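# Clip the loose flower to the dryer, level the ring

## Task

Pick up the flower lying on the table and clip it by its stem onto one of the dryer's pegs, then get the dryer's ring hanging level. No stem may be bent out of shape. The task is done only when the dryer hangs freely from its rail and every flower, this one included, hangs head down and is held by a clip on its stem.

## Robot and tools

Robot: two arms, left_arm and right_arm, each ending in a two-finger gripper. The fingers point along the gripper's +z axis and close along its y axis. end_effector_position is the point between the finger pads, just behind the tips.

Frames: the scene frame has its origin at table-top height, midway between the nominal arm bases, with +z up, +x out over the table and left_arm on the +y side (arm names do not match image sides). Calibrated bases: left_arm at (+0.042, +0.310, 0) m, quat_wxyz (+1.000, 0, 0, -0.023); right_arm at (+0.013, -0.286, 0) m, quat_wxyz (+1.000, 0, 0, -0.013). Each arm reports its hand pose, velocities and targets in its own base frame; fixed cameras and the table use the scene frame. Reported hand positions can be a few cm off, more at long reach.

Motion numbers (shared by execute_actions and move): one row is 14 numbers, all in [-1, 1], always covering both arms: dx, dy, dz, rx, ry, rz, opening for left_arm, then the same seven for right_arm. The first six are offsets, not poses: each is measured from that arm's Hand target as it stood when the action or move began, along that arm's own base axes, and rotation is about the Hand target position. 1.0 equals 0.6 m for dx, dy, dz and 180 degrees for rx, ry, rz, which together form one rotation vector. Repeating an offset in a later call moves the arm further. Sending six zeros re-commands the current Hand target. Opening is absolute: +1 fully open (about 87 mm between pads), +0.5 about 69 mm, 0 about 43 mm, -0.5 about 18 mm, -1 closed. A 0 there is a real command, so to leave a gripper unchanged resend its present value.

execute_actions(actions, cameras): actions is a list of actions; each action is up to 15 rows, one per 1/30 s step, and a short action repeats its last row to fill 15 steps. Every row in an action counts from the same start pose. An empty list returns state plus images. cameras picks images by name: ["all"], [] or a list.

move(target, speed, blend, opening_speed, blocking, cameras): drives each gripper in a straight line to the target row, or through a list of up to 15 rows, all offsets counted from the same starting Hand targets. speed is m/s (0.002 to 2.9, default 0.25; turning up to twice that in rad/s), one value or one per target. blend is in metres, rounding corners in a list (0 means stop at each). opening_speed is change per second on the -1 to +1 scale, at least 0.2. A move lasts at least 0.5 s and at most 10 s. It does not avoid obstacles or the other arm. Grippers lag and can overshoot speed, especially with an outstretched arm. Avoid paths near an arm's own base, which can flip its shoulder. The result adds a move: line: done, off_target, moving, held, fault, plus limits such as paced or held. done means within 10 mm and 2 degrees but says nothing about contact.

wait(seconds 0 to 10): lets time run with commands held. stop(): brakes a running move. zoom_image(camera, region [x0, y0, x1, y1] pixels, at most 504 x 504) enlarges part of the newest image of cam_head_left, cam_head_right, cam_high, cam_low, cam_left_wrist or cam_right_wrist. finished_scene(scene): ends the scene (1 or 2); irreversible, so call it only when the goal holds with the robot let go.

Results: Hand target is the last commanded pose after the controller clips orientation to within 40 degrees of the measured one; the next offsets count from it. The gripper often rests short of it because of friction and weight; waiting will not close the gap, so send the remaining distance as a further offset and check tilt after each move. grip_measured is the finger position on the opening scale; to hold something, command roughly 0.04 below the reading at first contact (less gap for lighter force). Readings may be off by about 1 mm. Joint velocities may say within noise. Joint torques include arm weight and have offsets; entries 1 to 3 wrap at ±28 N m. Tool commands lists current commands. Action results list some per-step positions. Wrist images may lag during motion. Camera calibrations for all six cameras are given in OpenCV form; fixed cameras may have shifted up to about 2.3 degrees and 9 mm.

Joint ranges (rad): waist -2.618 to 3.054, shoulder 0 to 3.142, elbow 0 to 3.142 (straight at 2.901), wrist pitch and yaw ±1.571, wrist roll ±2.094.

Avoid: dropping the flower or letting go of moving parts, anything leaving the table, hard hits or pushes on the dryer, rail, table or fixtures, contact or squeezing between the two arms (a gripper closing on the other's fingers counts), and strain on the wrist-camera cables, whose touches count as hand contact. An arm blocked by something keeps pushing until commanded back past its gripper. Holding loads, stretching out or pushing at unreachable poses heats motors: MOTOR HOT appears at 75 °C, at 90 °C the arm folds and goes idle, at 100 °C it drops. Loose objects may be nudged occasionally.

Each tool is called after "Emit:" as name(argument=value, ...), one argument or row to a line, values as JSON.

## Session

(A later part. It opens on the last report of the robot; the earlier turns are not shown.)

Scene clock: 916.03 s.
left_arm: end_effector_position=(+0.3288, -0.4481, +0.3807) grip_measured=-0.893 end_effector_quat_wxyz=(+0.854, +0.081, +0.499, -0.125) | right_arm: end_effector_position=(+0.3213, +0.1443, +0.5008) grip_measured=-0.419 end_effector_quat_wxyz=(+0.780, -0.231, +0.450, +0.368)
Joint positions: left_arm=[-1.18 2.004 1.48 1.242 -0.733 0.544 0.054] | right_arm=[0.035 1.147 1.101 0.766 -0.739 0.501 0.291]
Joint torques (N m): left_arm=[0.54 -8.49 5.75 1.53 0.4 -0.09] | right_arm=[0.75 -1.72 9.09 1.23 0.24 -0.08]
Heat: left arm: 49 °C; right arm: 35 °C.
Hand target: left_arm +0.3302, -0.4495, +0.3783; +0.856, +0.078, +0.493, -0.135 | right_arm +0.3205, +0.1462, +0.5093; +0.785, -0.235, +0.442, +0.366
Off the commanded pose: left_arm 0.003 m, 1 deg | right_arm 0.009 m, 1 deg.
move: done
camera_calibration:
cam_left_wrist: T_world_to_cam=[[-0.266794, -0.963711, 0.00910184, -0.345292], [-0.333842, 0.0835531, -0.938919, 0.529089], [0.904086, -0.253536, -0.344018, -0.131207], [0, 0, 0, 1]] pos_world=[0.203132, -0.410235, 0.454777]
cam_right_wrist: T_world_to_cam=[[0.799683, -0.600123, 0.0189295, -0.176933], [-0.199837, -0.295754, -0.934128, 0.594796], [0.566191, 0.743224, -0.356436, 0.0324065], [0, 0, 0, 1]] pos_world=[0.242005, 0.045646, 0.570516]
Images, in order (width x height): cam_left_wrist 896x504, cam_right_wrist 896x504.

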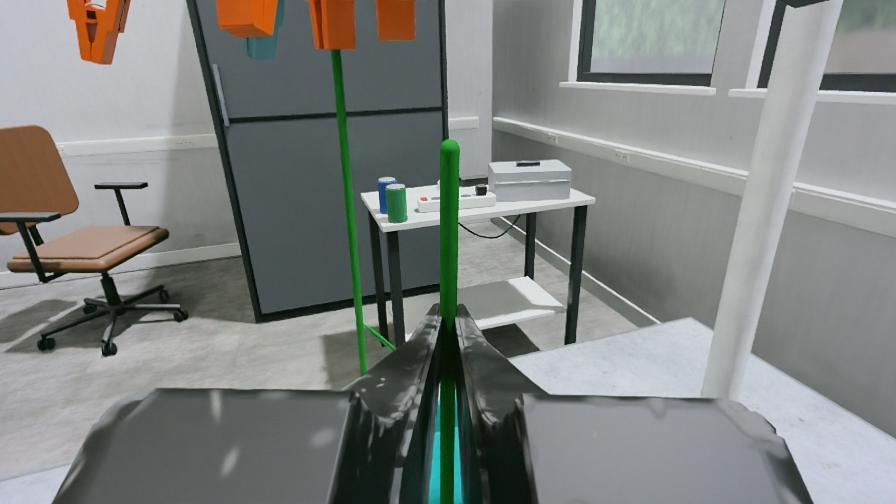

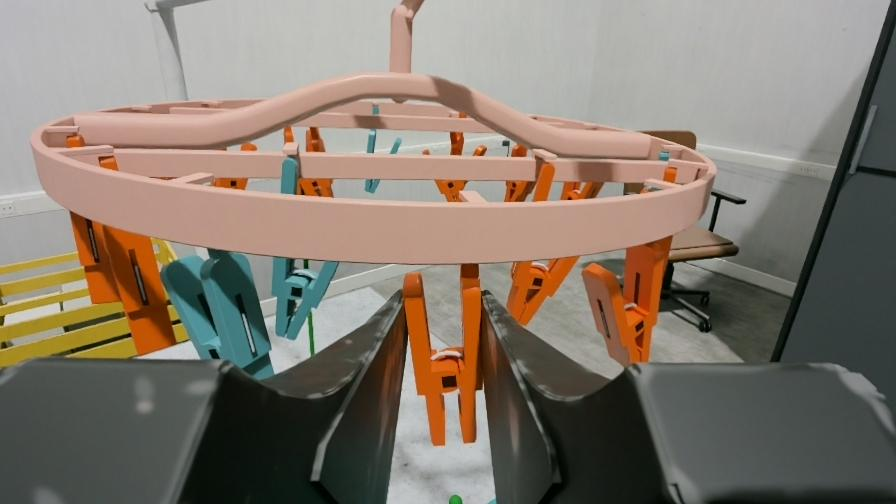

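Emit:
move(
  target=[
    [-0.2,0.065,0,0,0,0,-0.95, 0,0,0,0,0,0,-0.3],
    [-0.2147,0.18,0.033,0,0,0,-0.95, -0.0167,-0.0117,0.0333,0,0,0,-0.3],
    [-0.2147,0.18,0.033,0,0,0,-0.95, -0.0167,-0.0117,0.0333,0,0,0,0.05],
    [-0.2147,0.18,0.033,0,0,0,-0.95, -0.0717,-0.085,0.0333,0,0,0,0.05],
    [-0.2147,0.18,0.033,0,0,0,-0.95, -0.163,0.0178,0.0233,-0.0252,-0.0279,-0.0812,0.05],
  ],
  speed=[0.12,0.12,0.08,0.12,0.15],
  blend=[0,0,0,0.02,0],
  opening_speed=0.6,
  cameras=["cam_right_wrist"],
)

Scene clock: 932.80 s.
left_arm: end_effector_position=(+0.2044, -0.3562, +0.3859) grip_measured=-0.893 end_effector_quat_wxyz=(+0.851, +0.110, +0.500, -0.122) | right_arm: end_effector_position=(+0.2268, +0.1589, +0.5144) grip_measured=+0.050 end_effector_quat_wxyz=(+0.827, -0.226, +0.457, +0.238)
Joint positions: left_arm=[-1.436 1.564 0.94 1.478 -0.886 0.8 0.054] | right_arm=[0.469 0.754 1.08 0.192 -0.236 -0.047 0.525]
Joint torques (N m): left_arm=[-0.54 -7.82 5.12 1.67 0.15 0.18] | right_arm=[0.75 0.88 7.71 1.64 0.12 -0.1]
Heat: left arm: 47 °C; right arm: 35 °C.
Hand target: left_arm +0.2014, -0.3414, +0.3982; +0.856, +0.078, +0.493, -0.135 | right_arm +0.2228, +0.1569, +0.5233; +0.834, -0.223, +0.447, +0.235
Off the commanded pose: left_arm 0.019 m, 4 deg | right_arm 0.010 m, 1 deg.
move: off_target (left_arm); target 3's new opening was sent with right_arm's hand 0.014 m and 2 deg from that target
camera_calibration:
cam_right_wrist: T_world_to_cam=[[0.621976, -0.769178, 0.146664, -0.0914268], [-0.194665, -0.333309, -0.922502, 0.591789], [0.758453, 0.545224, -0.357042, 0.0680046], [0, 0, 0, 1]] pos_world=[0.120487, 0.0898475, 0.583616]
Images, in order (width x height): cam_right_wrist 896x504.

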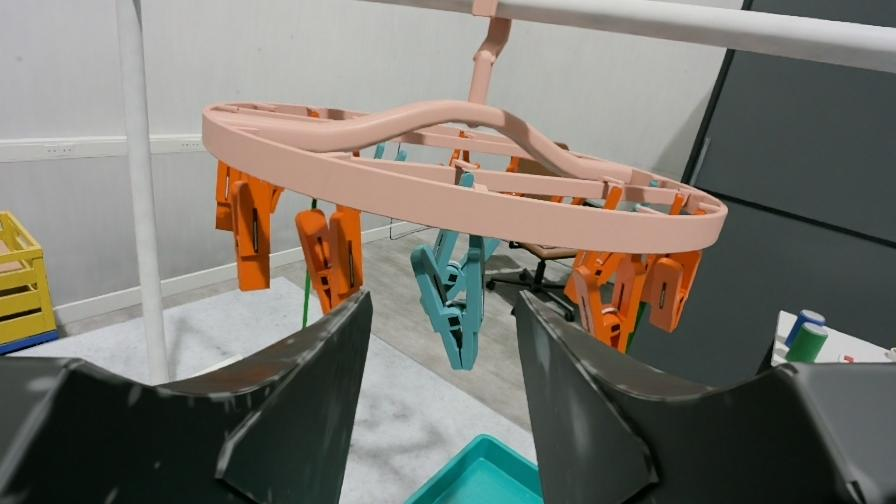

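Emit:
move(
  target=[0,0,0,0,0,0,-0.95, 0.055,0.0408,-0.0117,0,0,0,0.05],
  speed=0.1,
  cameras=["cam_right_wrist"],
)

Scene clock: 935.93 s.
left_arm: end_effector_position=(+0.2044, -0.3562, +0.3859) grip_measured=-0.893 end_effector_quat_wxyz=(+0.851, +0.110, +0.500, -0.122) | right_arm: end_effector_position=(+0.2585, +0.1823, +0.5074) grip_measured=+0.050 end_effector_quat_wxyz=(+0.825, -0.227, +0.460, +0.237)
Joint positions: left_arm=[-1.436 1.564 0.94 1.478 -0.886 0.8 0.054] | right_arm=[0.515 0.876 1.08 0.3 -0.196 -0.072 0.525]
Joint torques (N m): left_arm=[-0.53 -7.82 5.12 1.67 0.15 0.18] | right_arm=[0.75 -0.08 7.23 1.86 0.1 -0.08]
Heat: left arm: 46 °C; right arm: 36 °C.
Hand target: left_arm +0.2014, -0.3414, +0.3982; +0.856, +0.078, +0.493, -0.135 | right_arm +0.2558, +0.1813, +0.5163; +0.834, -0.223, +0.447, +0.235
Off the commanded pose: left_arm 0.019 m, 4 deg | right_arm 0.009 m, 2 deg.
move: off_target (left_arm)
camera_calibration:
cam_right_wrist: T_world_to_cam=[[0.622104, -0.769048, 0.146805, -0.0922596], [-0.200488, -0.337733, -0.919642, 0.600139], [0.75683, 0.542681, -0.364289, 0.0333414], [0, 0, 0, 1]] pos_world=[0.152482, 0.113641, 0.577603]
Images, in order (width x height): cam_right_wrist 896x504.

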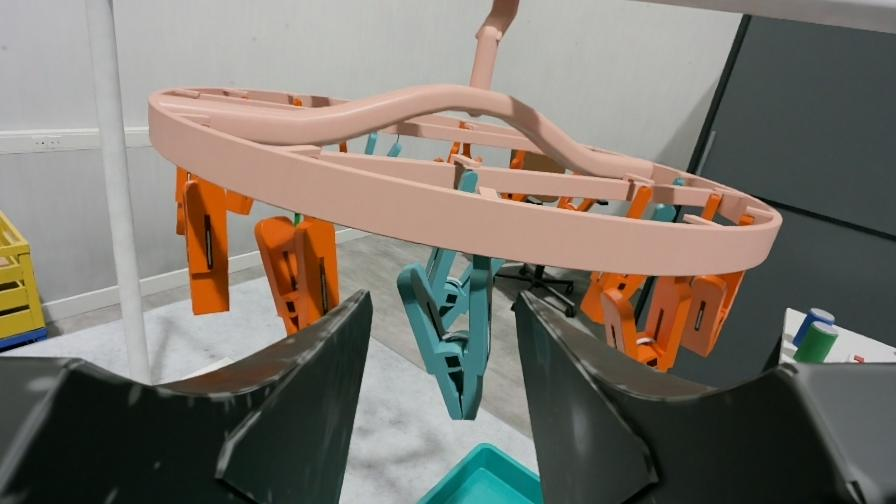

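Emit:
move(
  target=[
    [0,0,0,0,0,0,-0.95, 0.0283,0.0222,-0.0083,0,0,0,0.05],
    [0,0,0,0,0,0,-0.95, 0.0283,0.0222,-0.0083,0,0,0,-0.46],
  ],
  speed=[0.06,0.05],
  opening_speed=0.6,
  cameras=["cam_right_wrist"],
)

Scene clock: 940.57 s.
left_arm: end_effector_position=(+0.2044, -0.3562, +0.3859) grip_measured=-0.893 end_effector_quat_wxyz=(+0.851, +0.110, +0.500, -0.122) | right_arm: end_effector_position=(+0.2740, +0.1942, +0.5047) grip_measured=-0.404 end_effector_quat_wxyz=(+0.827, -0.226, +0.457, +0.236)
Joint positions: left_arm=[-1.436 1.564 0.94 1.478 -0.886 0.8 0.054] | right_arm=[0.534 0.94 1.08 0.37 -0.178 -0.082 0.298]
Joint torques (N m): left_arm=[-0.54 -7.82 5.12 1.67 0.15 0.18] | right_arm=[0.76 -0.35 7.3 1.83 0.11 -0.07]
Heat: left arm: 46 °C; right arm: 36 °C.
Hand target: left_arm +0.2014, -0.3414, +0.3982; +0.856, +0.078, +0.493, -0.135 | right_arm +0.2726, +0.1947, +0.5113; +0.834, -0.223, +0.447, +0.235
Off the commanded pose: left_arm 0.019 m, 4 deg | right_arm 0.007 m, 1 deg.
move: off_target (left_arm)
camera_calibration:
cam_right_wrist: T_world_to_cam=[[0.619707, -0.770764, 0.14794, -0.0918751], [-0.195018, -0.333813, -0.922245, 0.603843], [0.760218, 0.542671, -0.357179, 0.00960936], [0, 0, 0, 1]] pos_world=[0.167391, 0.125542, 0.573916]
Images, in order (width x height): cam_right_wrist 896x504.

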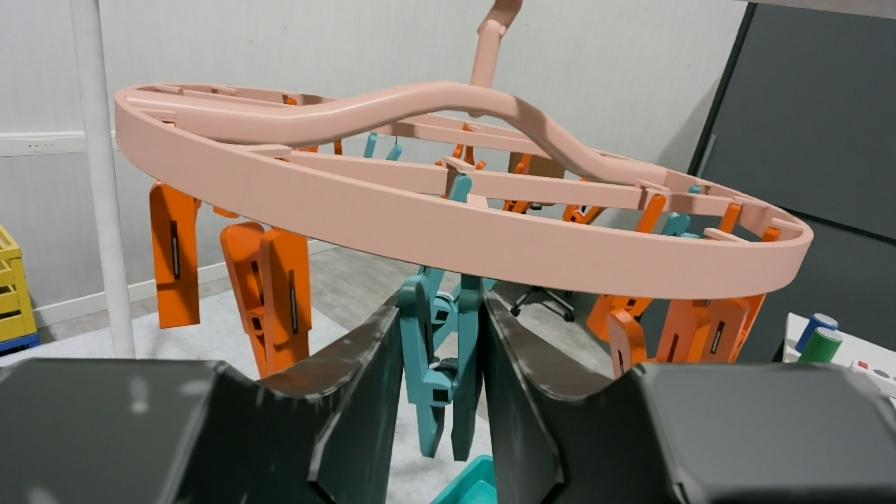

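Emit:
move(
  target=[
    [0.06,-0.055,0.0,0,0,0,-0.95, 0,0,0,0.0322,0.029,0.025,-0.46],
    [0.121,-0.1043,0.0313,0,0,0,-0.95, 0,0,0,0.0322,0.029,0.025,-0.46],
  ],
  speed=[0.08,0.06],
  blend=[0.02,0],
  cameras=["cam_left_wrist", "cam_right_wrist"],
)

Emit:
zoom_image(
  camera="cam_right_wrist",
  region=[390, 390, 510, 504],
)

Emit:
zoom_image(
  camera="cam_left_wrist",
  region=[360, 20, 540, 180],
)

Scene clock: 947.50 s.
left_arm: end_effector_position=(+0.2717, -0.3997, +0.4063) grip_measured=-0.893 end_effector_quat_wxyz=(+0.852, +0.086, +0.501, -0.122) | right_arm: end_effector_position=(+0.2731, +0.1960, +0.5041) grip_measured=-0.404 end_effector_quat_wxyz=(+0.808, -0.189, +0.473, +0.297)
Joint positions: left_arm=[-1.275 1.749 1.241 1.276 -0.802 0.635 0.054] | right_arm=[0.513 0.943 1.08 0.376 -0.192 0.079 0.298]
Joint torques (N m): left_arm=[0.59 -6.2 9.54 1.12 0.44 -0.1] | right_arm=[-0.7 -0.2 7.61 1.83 -0.09 0.11]
Heat: left arm: 46 °C; right arm: 37 °C.
Hand target: left_arm +0.2740, -0.4041, +0.4168; +0.856, +0.078, +0.493, -0.135 | right_arm +0.2726, +0.1947, +0.5113; +0.813, -0.187, +0.463, +0.300
Off the commanded pose: left_arm 0.012 m, 2 deg | right_arm 0.007 m, 1 deg.
move: off_target (left_arm)
camera_calibration:
cam_left_wrist: T_world_to_cam=[[-0.266455, -0.963843, -0.00281373, -0.309416], [-0.336901, 0.095871, -0.936646, 0.53478], [0.90305, -0.248627, -0.350265, -0.0537224], [0, 0, 0, 1]] pos_world=[0.146236, -0.362855, 0.481212]
cam_right_wrist: T_world_to_cam=[[0.678776, -0.734201, 0.0145427, -0.0459126], [-0.257626, -0.256629, -0.931542, 0.610377], [0.687671, 0.628562, -0.363343, 0.0152575], [0, 0, 0, 1]] pos_world=[0.177921, 0.113341, 0.574803]
Images, in order (width x height): cam_left_wrist 896x504, cam_right_wrist 896x504.

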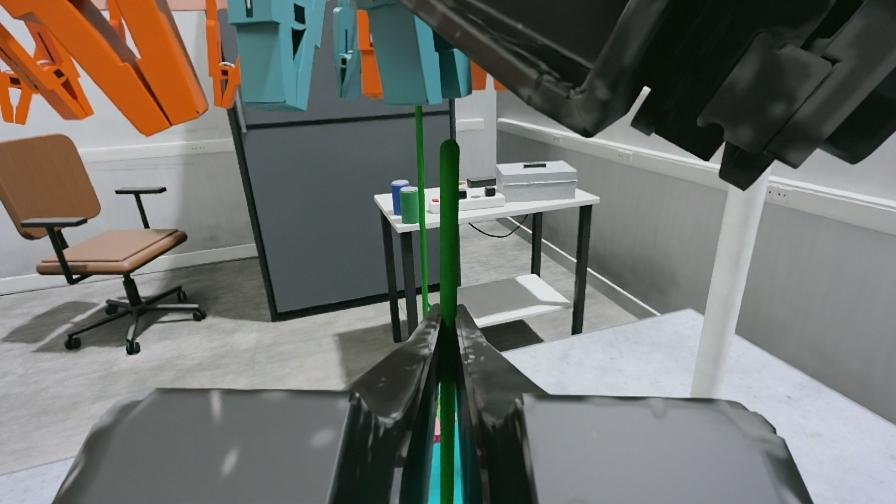

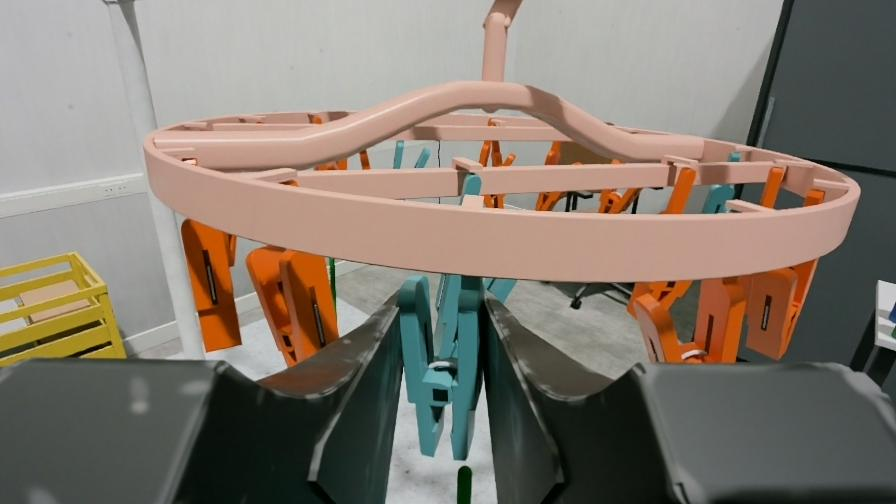

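Scaled by 4.200 from the camera's 896x504 image, which has a finer 1280x720 frame.

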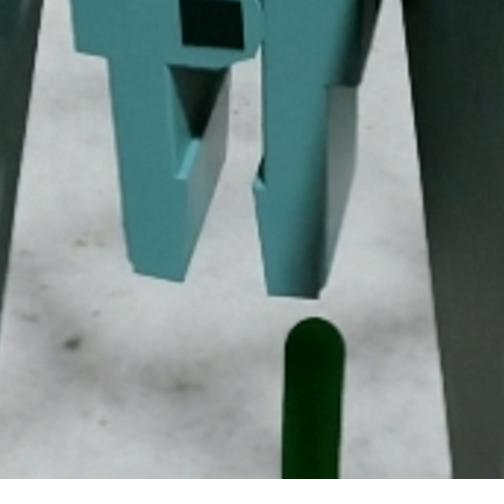

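Scaled by 2.800 from the camera's 896x504 image, which has a finer 1280x720 frame.

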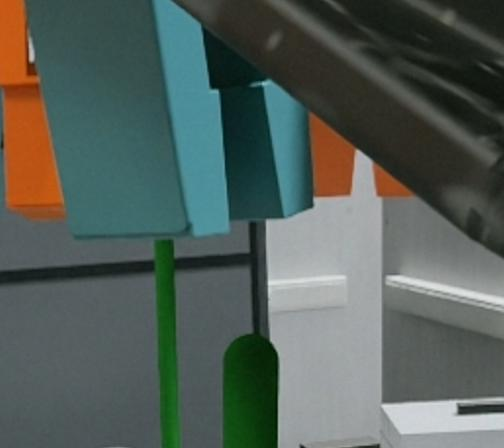

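Emit:
move(
  target=[0,0,0,0,0,0,-0.95, 0.0048,-0.008,-0.02,0,0,0,-0.46],
  speed=0.04,
  cameras=["cam_left_wrist", "cam_right_wrist"],
)

Emit:
zoom_image(
  camera="cam_right_wrist",
  region=[390, 390, 510, 504],
)

Emit:
zoom_image(
  camera="cam_left_wrist",
  region=[360, 20, 540, 180],
)

Scene clock: 954.83 s.
left_arm: end_effector_position=(+0.2717, -0.3998, +0.4062) grip_measured=-0.893 end_effector_quat_wxyz=(+0.852, +0.086, +0.501, -0.122) | right_arm: end_effector_position=(+0.2783, +0.1922, +0.4966) grip_measured=-0.410 end_effector_quat_wxyz=(+0.810, -0.187, +0.470, +0.297)
Joint positions: left_arm=[-1.275 1.749 1.241 1.275 -0.802 0.635 0.054] | right_arm=[0.48 0.943 1.039 0.428 -0.218 0.096 0.295]
Joint torques (N m): left_arm=[0.61 -6.19 9.54 1.11 0.45 -0.11] | right_arm=[-0.64 -1.69 6.15 1.75 -0.08 0.1]
Heat: left arm: 46 °C; right arm: 38 °C.
Hand target: left_arm +0.2740, -0.4041, +0.4168; +0.856, +0.078, +0.493, -0.135 | right_arm +0.2755, +0.1899, +0.4993; +0.813, -0.187, +0.463, +0.300
Off the commanded pose: left_arm 0.012 m, 2 deg | right_arm 0.005 m, 1 deg.
move: off_target (left_arm)
camera_calibration:
cam_left_wrist: T_world_to_cam=[[-0.266852, -0.963732, -0.00327651, -0.309191], [-0.336925, 0.0964769, -0.936575, 0.53498], [0.902924, -0.248823, -0.350451, -0.0537112], [0, 0, 0, 1]] pos_world=[0.146237, -0.362955, 0.481213]
cam_right_wrist: T_world_to_cam=[[0.677594, -0.735285, 0.0148952, -0.051783], [-0.252244, -0.251382, -0.934441, 0.602651], [0.690825, 0.629415, -0.355806, 0.00647475], [0, 0, 0, 1]] pos_world=[0.18263, 0.109345, 0.566217]
Images, in order (width x height): cam_left_wrist 896x504, cam_right_wrist 896x504.

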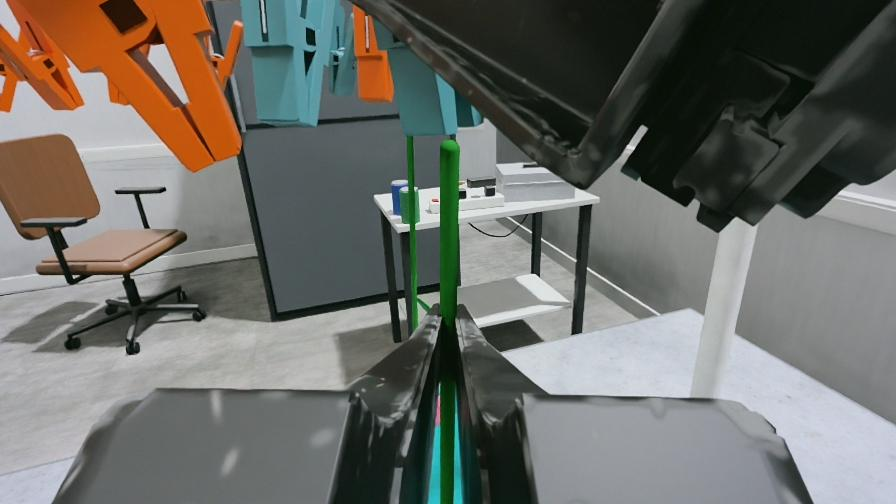

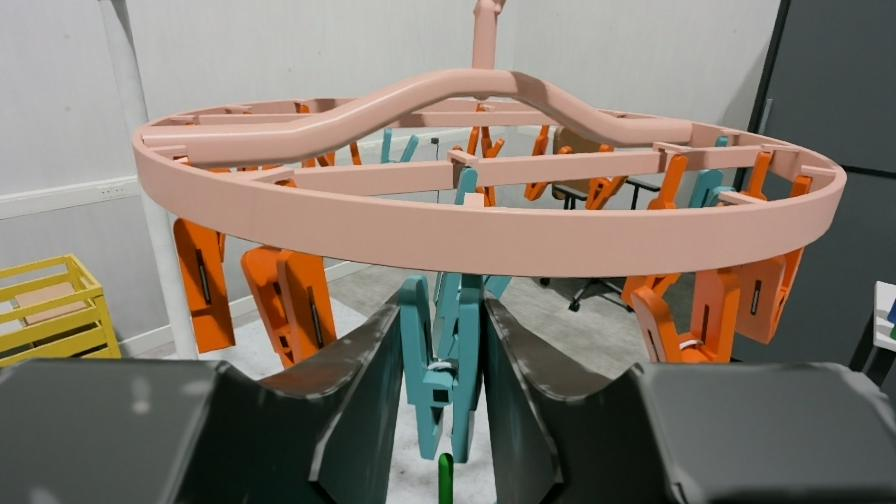

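Scaled by 4.200 from the camera's 896x504 image, which has a finer 1280x720 frame.

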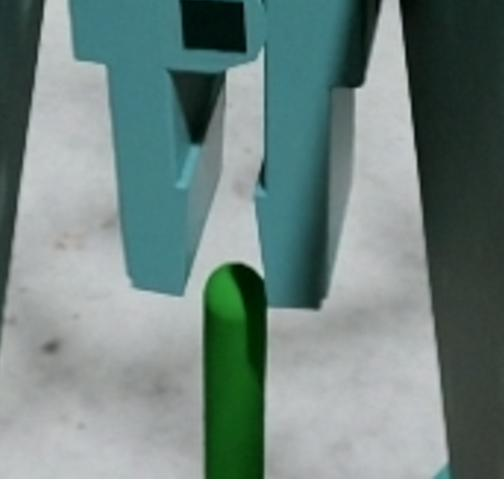

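Scaled by 2.800 from the camera's 896x504 image, which has a finer 1280x720 frame.

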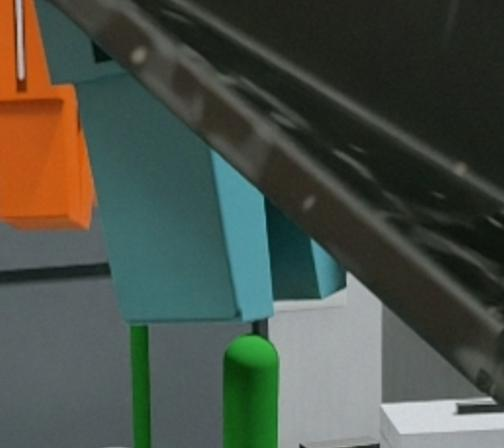

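Emit:
move(
  target=[0,0,0,0,0,0,-0.95, -0.007,-0.0048,-0.0208,0.0054,0.0048,0.0042,-0.46],
  speed=0.03,
  cameras=["cam_left_wrist", "cam_right_wrist"],
)

Emit:
zoom_image(
  camera="cam_right_wrist",
  region=[390, 390, 510, 504],
)

Emit:
zoom_image(
  camera="cam_left_wrist",
  region=[360, 20, 540, 180],
)

Scene clock: 958.40 s.
left_arm: end_effector_position=(+0.2717, -0.4000, +0.4061) grip_measured=-0.893 end_effector_quat_wxyz=(+0.852, +0.087, +0.501, -0.122) | right_arm: end_effector_position=(+0.2758, +0.1895, +0.4878) grip_measured=-0.440 end_effector_quat_wxyz=(+0.810, -0.179, +0.466, +0.307)
Joint positions: left_arm=[-1.275 1.749 1.241 1.274 -0.801 0.635 0.054] | right_arm=[0.47 0.92 0.98 0.48 -0.224 0.127 0.28]
Joint torques (N m): left_arm=[0.61 -6.2 9.54 1.13 0.43 -0.11] | right_arm=[-0.73 -2.59 5.71 1.53 -0.11 0.13]
Heat: left arm: 46 °C; right arm: 38 °C.
Hand target: left_arm +0.2740, -0.4041, +0.4168; +0.856, +0.078, +0.493, -0.135 | right_arm +0.2714, +0.1869, +0.4868; +0.809, -0.181, +0.466, +0.310
Off the commanded pose: left_arm 0.012 m, 2 deg | right_arm 0.005 m, 1 deg.
move: off_target (left_arm)
camera_calibration:
cam_left_wrist: T_world_to_cam=[[-0.267447, -0.96356, -0.0048218, -0.308588], [-0.336838, 0.0981794, -0.93643, 0.535455], [0.90278, -0.248822, -0.350822, -0.0536211], [0, 0, 0, 1]] pos_world=[0.146239, -0.363256, 0.481117]
cam_right_wrist: T_world_to_cam=[[0.684643, -0.728861, -0.00514939, -0.0453488], [-0.252502, -0.230544, -0.93973, 0.591859], [0.683745, 0.644679, -0.341879, -0.000910295], [0, 0, 0, 1]] pos_world=[0.181116, 0.103984, 0.555642]
Images, in order (width x height): cam_left_wrist 896x504, cam_right_wrist 896x504.

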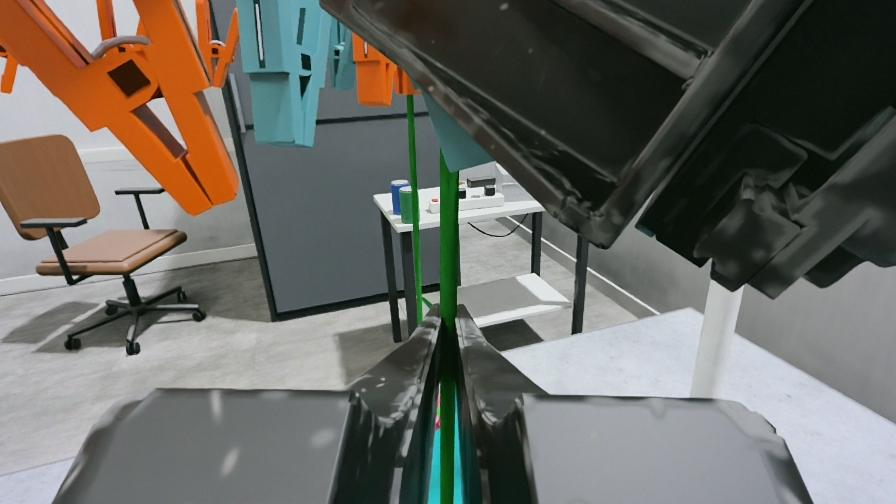

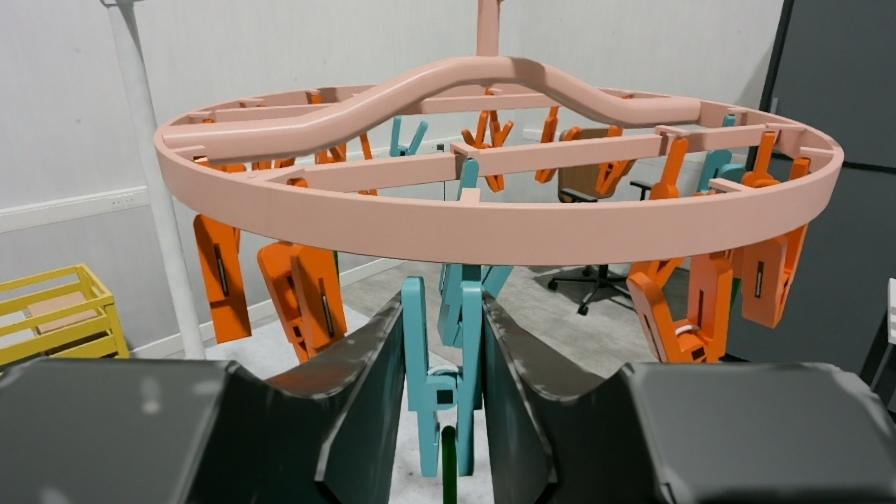

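Scaled by 4.200 from the camera's 896x504 image, which has a finer 1280x720 frame.

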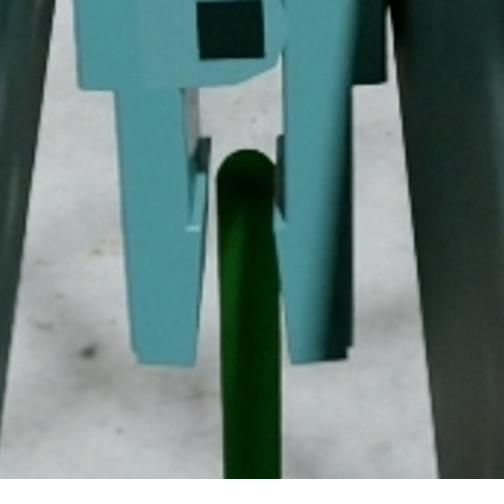

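Scaled by 2.800 from the camera's 896x504 image, which has a finer 1280x720 frame.

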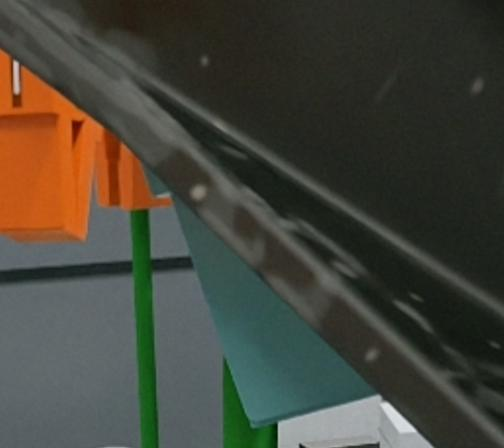

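Emit:
zoom_image(
  camera="cam_right_wrist",
  region=[395, 270, 495, 370],
)

Emit:
zoom_image(
  camera="cam_right_wrist",
  region=[405, 404, 495, 494],
)

Scaled by 5.040 from the camera's 896x504 image, which has a finer 1280x720 frame.

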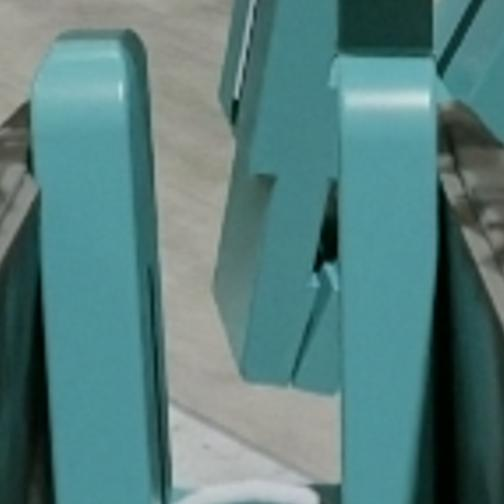

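Scaled by 5.600 from the camera's 896x504 image, which has a finer 1280x720 frame.

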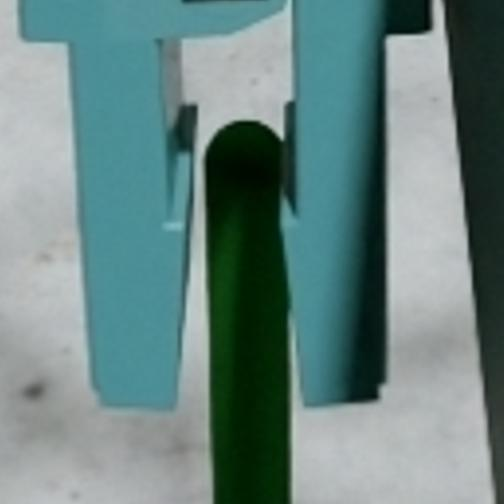

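Emit:
execute_actions(
  actions=[],
  cameras=["cam_left_wrist","cam_right_wrist"],
)

Scene clock: 982.03 s.
left_arm: end_effector_position=(+0.2717, -0.4000, +0.4061) grip_measured=-0.893 end_effector_quat_wxyz=(+0.852, +0.087, +0.501, -0.122) | right_arm: end_effector_position=(+0.2757, +0.1895, +0.4879) grip_measured=-0.440 end_effector_quat_wxyz=(+0.810, -0.179, +0.466, +0.307)
Joint positions: left_arm=[-1.275 1.749 1.241 1.274 -0.801 0.635 0.054] | right_arm=[0.47 0.92 0.98 0.48 -0.224 0.128 0.28]
Joint velocities: within noise
Joint torques (N m): left_arm=[0.59 -6.22 9.54 1.13 0.44 -0.11] | right_arm=[-0.7 -2.56 5.67 1.54 -0.12 0.11]
Heat: left arm: 46 °C; right arm: 37 °C.
Hand target: left_arm +0.2740, -0.4041, +0.4168; +0.856, +0.078, +0.493, -0.135 | right_arm +0.2714, +0.1869, +0.4869; +0.809, -0.181, +0.465, +0.310
Tool commands: left_gripper/opening=-0.95 right_gripper/opening=-0.46
Off the commanded pose: left_arm 0.012 m, 2 deg | right_arm 0.005 m, 0 deg.
camera_calibration:
cam_left_wrist: T_world_to_cam=[[-0.267447, -0.96356, -0.0048218, -0.308588], [-0.336838, 0.0981794, -0.93643, 0.535455], [0.90278, -0.248822, -0.350822, -0.0536211], [0, 0, 0, 1]] pos_world=[0.146239, -0.363256, 0.481117]
cam_right_wrist: T_world_to_cam=[[0.684916, -0.728599, -0.00576312, -0.0451555], [-0.25258, -0.230003, -0.939841, 0.59195], [0.683442, 0.645168, -0.341562, -0.000983771], [0, 0, 0, 1]] pos_world=[0.181115, 0.103885, 0.555743]
Images, in order (width x height): cam_left_wrist 896x504, cam_right_wrist 896x504.

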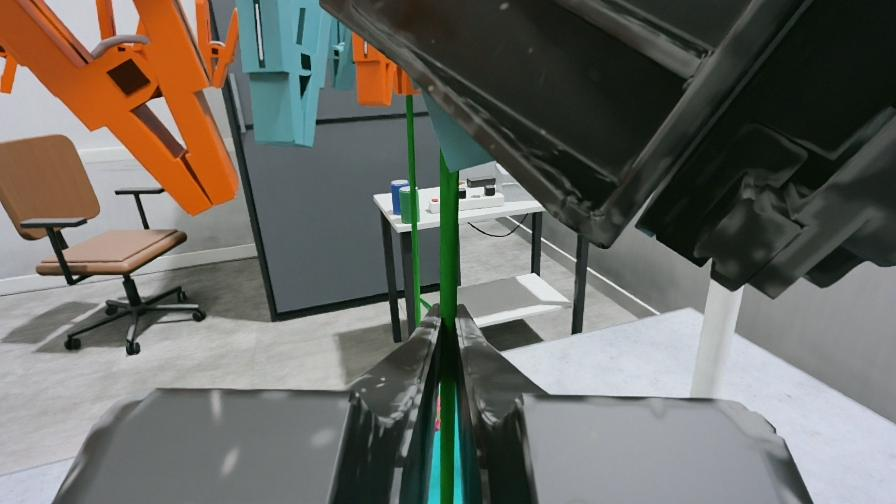

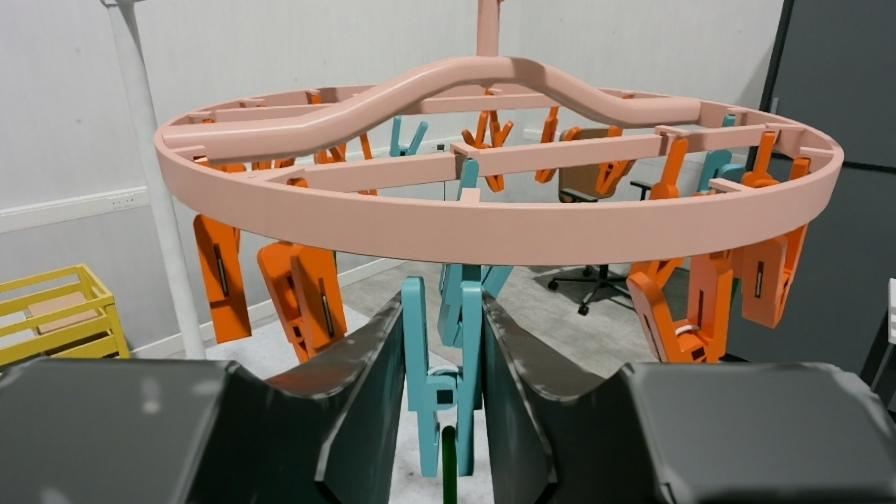

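Emit:
zoom_image(
  camera="cam_left_wrist",
  region=[380, 70, 560, 220],
)

Emit:
zoom_image(
  camera="cam_right_wrist",
  region=[385, 404, 505, 504],
)

Scaled by 2.800 from the camera's 896x504 image, which has a finer 1280x720 frame.

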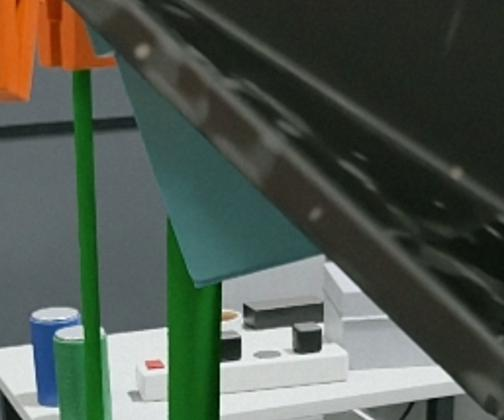

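Scaled by 4.200 from the camera's 896x504 image, which has a finer 1280x720 frame.

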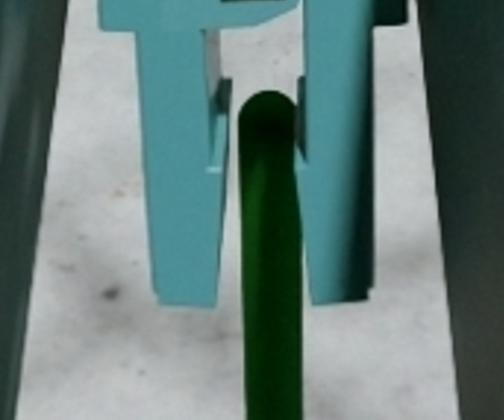

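Emit:
move(
  target=[0,0,0,0,0,0,-0.95, 0.0086,0.0052,0,0,0,0,-0.46],
  speed=0.03,
  cameras=["cam_left_wrist","cam_right_wrist"],
)

Emit:
zoom_image(
  camera="cam_left_wrist",
  region=[380, 70, 560, 220],
)

Emit:
zoom_image(
  camera="cam_right_wrist",
  region=[385, 404, 505, 504],
)

Scene clock: 990.77 s.
left_arm: end_effector_position=(+0.2717, -0.4000, +0.4061) grip_measured=-0.893 end_effector_quat_wxyz=(+0.852, +0.087, +0.501, -0.122) | right_arm: end_effector_position=(+0.2752, +0.1893, +0.4892) grip_measured=-0.441 end_effector_quat_wxyz=(+0.811, -0.179, +0.464, +0.307)
Joint positions: left_arm=[-1.275 1.749 1.241 1.274 -0.801 0.635 0.054] | right_arm=[0.47 0.92 0.98 0.486 -0.224 0.128 0.28]
Joint torques (N m): left_arm=[0.61 -6.2 9.54 1.13 0.44 -0.11] | right_arm=[-0.54 -0.38 6.43 1.62 -0.11 0.1]
Heat: left arm: 47 °C; right arm: 37 °C.
Hand target: left_arm +0.2740, -0.4041, +0.4168; +0.856, +0.078, +0.493, -0.135 | right_arm +0.2766, +0.1901, +0.4868; +0.809, -0.181, +0.466, +0.310
Off the commanded pose: left_arm 0.012 m, 2 deg | right_arm 0.003 m, 1 deg.
move: off_target (left_arm)
camera_calibration:
cam_left_wrist: T_world_to_cam=[[-0.267447, -0.96356, -0.0048218, -0.308588], [-0.336838, 0.0981794, -0.93643, 0.535455], [0.90278, -0.248822, -0.350822, -0.0536211], [0, 0, 0, 1]] pos_world=[0.146239, -0.363256, 0.481117]
cam_right_wrist: T_world_to_cam=[[0.684942, -0.728586, -0.00411862, -0.0457497], [-0.247745, -0.227581, -0.941716, 0.592126], [0.685184, 0.646041, -0.336384, -0.00319339], [0, 0, 0, 1]] pos_world=[0.18022, 0.103487, 0.556352]
Images, in order (width x height): cam_left_wrist 896x504, cam_right_wrist 896x504.

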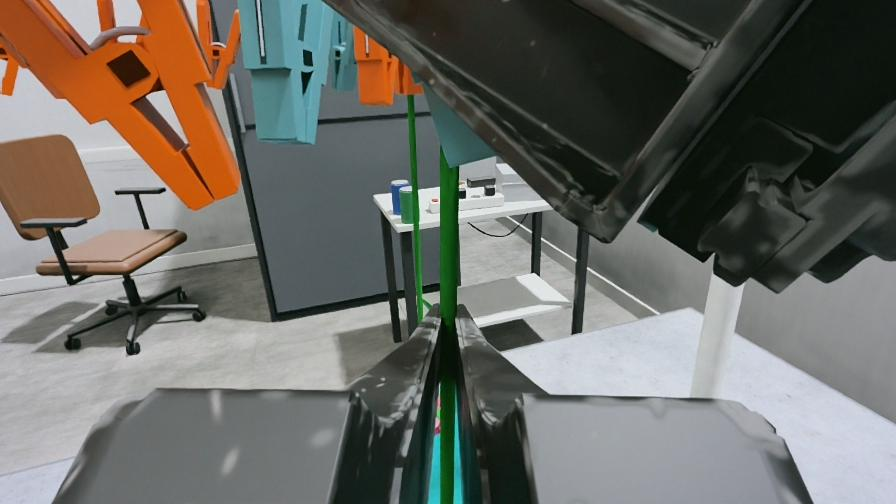

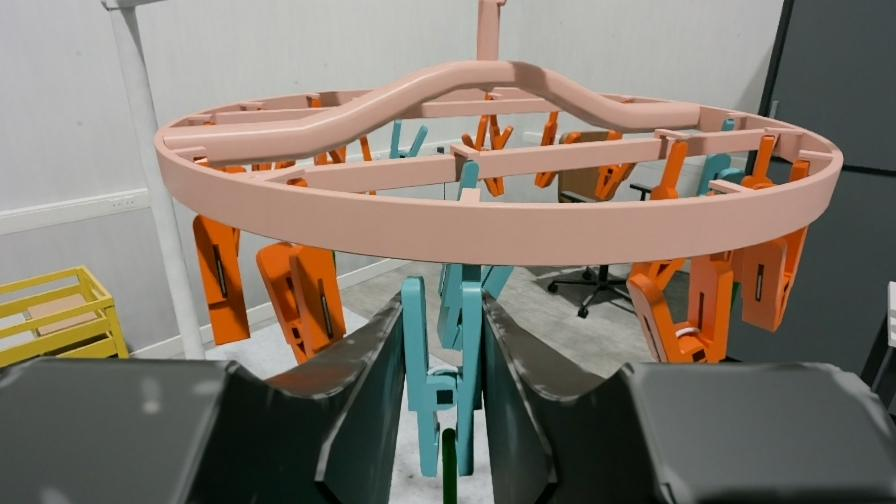

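Scaled by 2.800 from the camera's 896x504 image, which has a finer 1280x720 frame.

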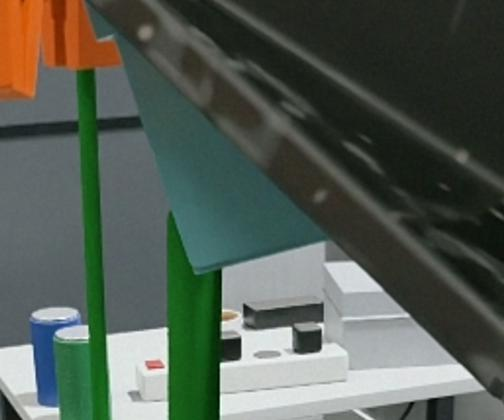

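Scaled by 4.200 from the camera's 896x504 image, which has a finer 1280x720 frame.

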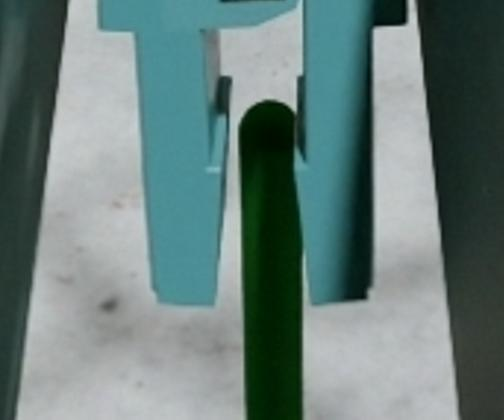

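Emit:
move(
  target=[0,0,0,0,0,0,-0.95, 0.01,0.006,-0.003,0,0,0,-0.46],
  speed=0.03,
  cameras=["cam_left_wrist","cam_right_wrist"],
)

Emit:
zoom_image(
  camera="cam_left_wrist",
  region=[380, 70, 560, 220],
)

Emit:
zoom_image(
  camera="cam_right_wrist",
  region=[385, 404, 505, 504],
)

Scene clock: 993.90 s.
left_arm: end_effector_position=(+0.2717, -0.4000, +0.4061) grip_measured=-0.893 end_effector_quat_wxyz=(+0.852, +0.087, +0.501, -0.122) | right_arm: end_effector_position=(+0.2813, +0.1931, +0.4835) grip_measured=-0.447 end_effector_quat_wxyz=(+0.807, -0.181, +0.471, +0.308)
Joint positions: left_arm=[-1.275 1.749 1.241 1.274 -0.801 0.635 0.054] | right_arm=[0.47 0.94 0.98 0.489 -0.228 0.128 0.277]
Joint torques (N m): left_arm=[0.61 -6.2 9.54 1.13 0.43 -0.11] | right_arm=[-0.2 -0.16 6.64 1.83 -0.05 0.08]
Heat: left arm: 47 °C; right arm: 38 °C.
Hand target: left_arm +0.2740, -0.4041, +0.4168; +0.856, +0.078, +0.493, -0.135 | right_arm +0.2825, +0.1937, +0.4850; +0.809, -0.181, +0.465, +0.310
Off the commanded pose: left_arm 0.012 m, 2 deg | right_arm 0.002 m, 1 deg.
move: off_target (left_arm)
camera_calibration:
cam_left_wrist: T_world_to_cam=[[-0.267447, -0.96356, -0.0048218, -0.308588], [-0.336838, 0.0981794, -0.93643, 0.535455], [0.90278, -0.248822, -0.350822, -0.0536211], [0, 0, 0, 1]] pos_world=[0.146239, -0.363256, 0.481117]
cam_right_wrist: T_world_to_cam=[[0.687486, -0.726165, -0.00689147, -0.0469695], [-0.260325, -0.237578, -0.935835, 0.591678], [0.677934, 0.645168, -0.35237, -0.00189041], [0, 0, 0, 1]] pos_world=[0.187601, 0.107681, 0.552724]
Images, in order (width x height): cam_left_wrist 896x504, cam_right_wrist 896x504.

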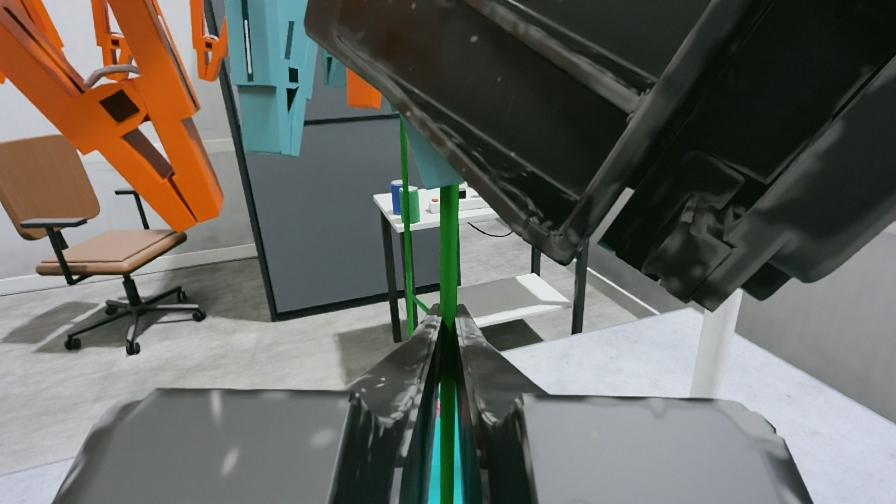

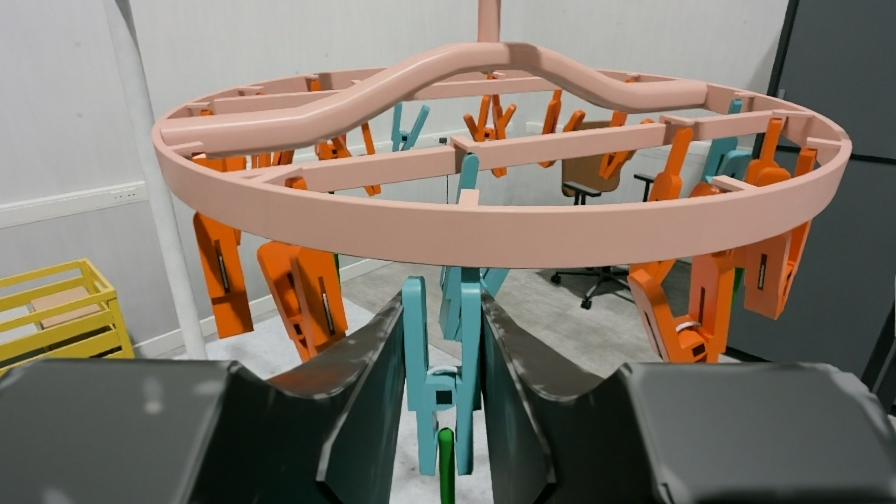

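Scaled by 2.800 from the camera's 896x504 image, which has a finer 1280x720 frame.

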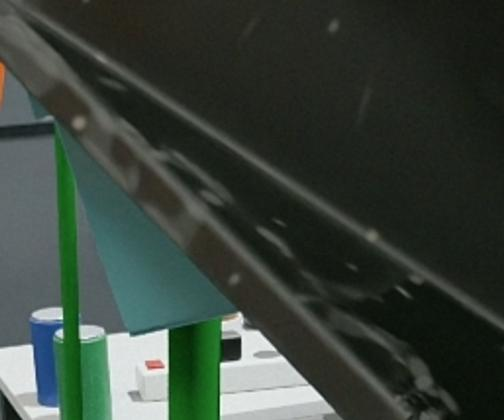

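Scaled by 4.200 from the camera's 896x504 image, which has a finer 1280x720 frame.

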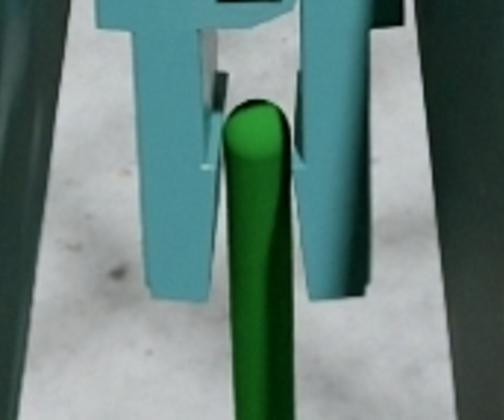

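Emit:
move(
  target=[0,0,0,0,0,0,-0.95, -0.004,-0.0015,0.036,0,0,0,-0.46],
  speed=0.04,
  cameras=["cam_left_wrist","cam_right_wrist"],
)

Emit:
zoom_image(
  camera="cam_left_wrist",
  region=[380, 50, 560, 200],
)

Emit:
zoom_image(
  camera="cam_right_wrist",
  region=[385, 404, 505, 504],
)

Scene clock: 1008.80 s.
left_arm: end_effector_position=(+0.2717, -0.4000, +0.4061) grip_measured=-0.893 end_effector_quat_wxyz=(+0.852, +0.087, +0.501, -0.122) | right_arm: end_effector_position=(+0.2800, +0.1926, +0.4987) grip_measured=-0.447 end_effector_quat_wxyz=(+0.806, -0.182, +0.471, +0.308)
Joint positions: left_arm=[-1.275 1.749 1.241 1.274 -0.801 0.635 0.054] | right_arm=[0.47 0.954 1.049 0.432 -0.228 0.128 0.276]
Joint torques (N m): left_arm=[0.61 -6.2 9.54 1.13 0.44 -0.11] | right_arm=[-0.16 0.17 9.1 1.62 -0.04 0.06]
Heat: left arm: 47 °C; right arm: 39 °C.
Hand target: left_arm +0.2740, -0.4041, +0.4168; +0.856, +0.078, +0.493, -0.135 | right_arm +0.2802, +0.1928, +0.5066; +0.809, -0.181, +0.466, +0.310
Off the commanded pose: left_arm 0.012 m, 2 deg | right_arm 0.008 m, 1 deg.
move: off_target (left_arm)
camera_calibration:
cam_left_wrist: T_world_to_cam=[[-0.267447, -0.96356, -0.0048218, -0.308588], [-0.336838, 0.0981794, -0.93643, 0.535455], [0.90278, -0.248822, -0.350822, -0.0536211], [0, 0, 0, 1]] pos_world=[0.146239, -0.363256, 0.481117]
cam_right_wrist: T_world_to_cam=[[0.687696, -0.725964, -0.00705571, -0.0463681], [-0.26118, -0.238321, -0.935408, 0.605653], [0.677391, 0.645119, -0.353499, 0.00542058], [0, 0, 0, 1]] pos_world=[0.1864, 0.107181, 0.568122]
Images, in order (width x height): cam_left_wrist 896x504, cam_right_wrist 896x504.

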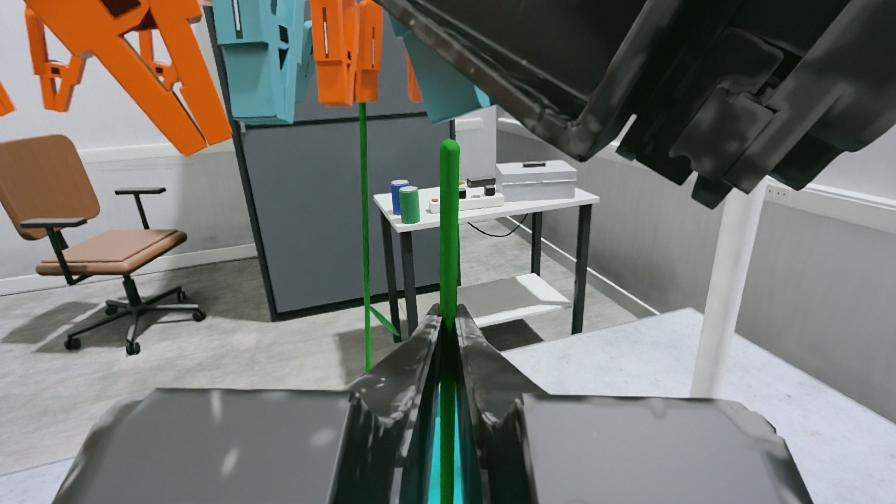

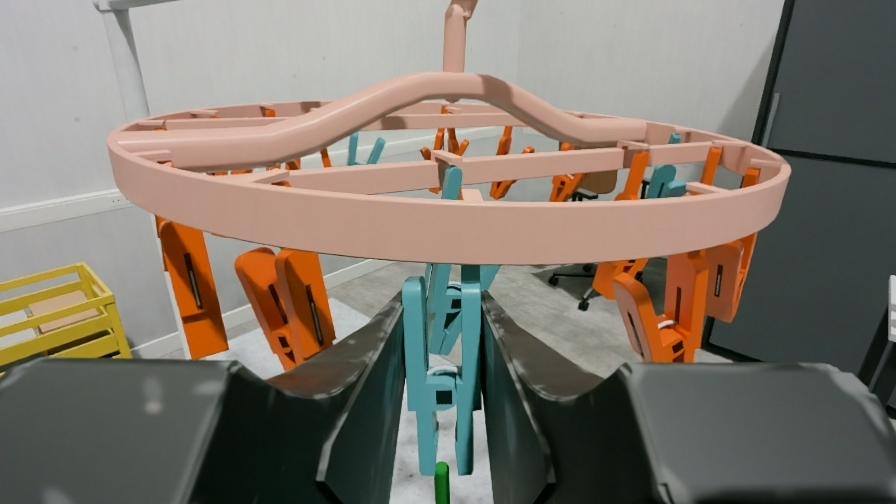

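Scaled by 2.800 from the camera's 896x504 image, which has a finer 1280x720 frame.

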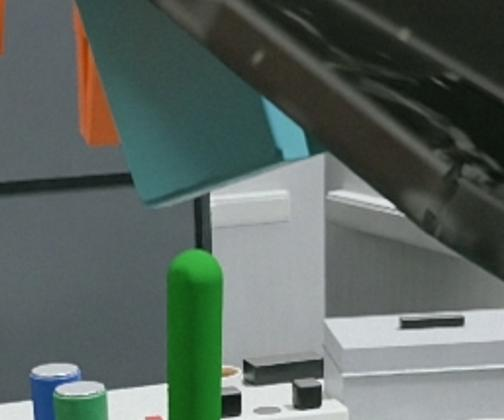

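Scaled by 4.200 from the camera's 896x504 image, which has a finer 1280x720 frame.

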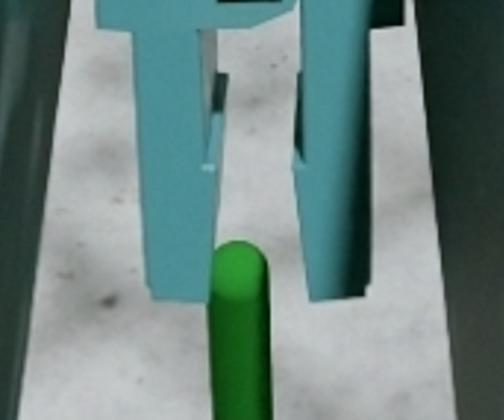

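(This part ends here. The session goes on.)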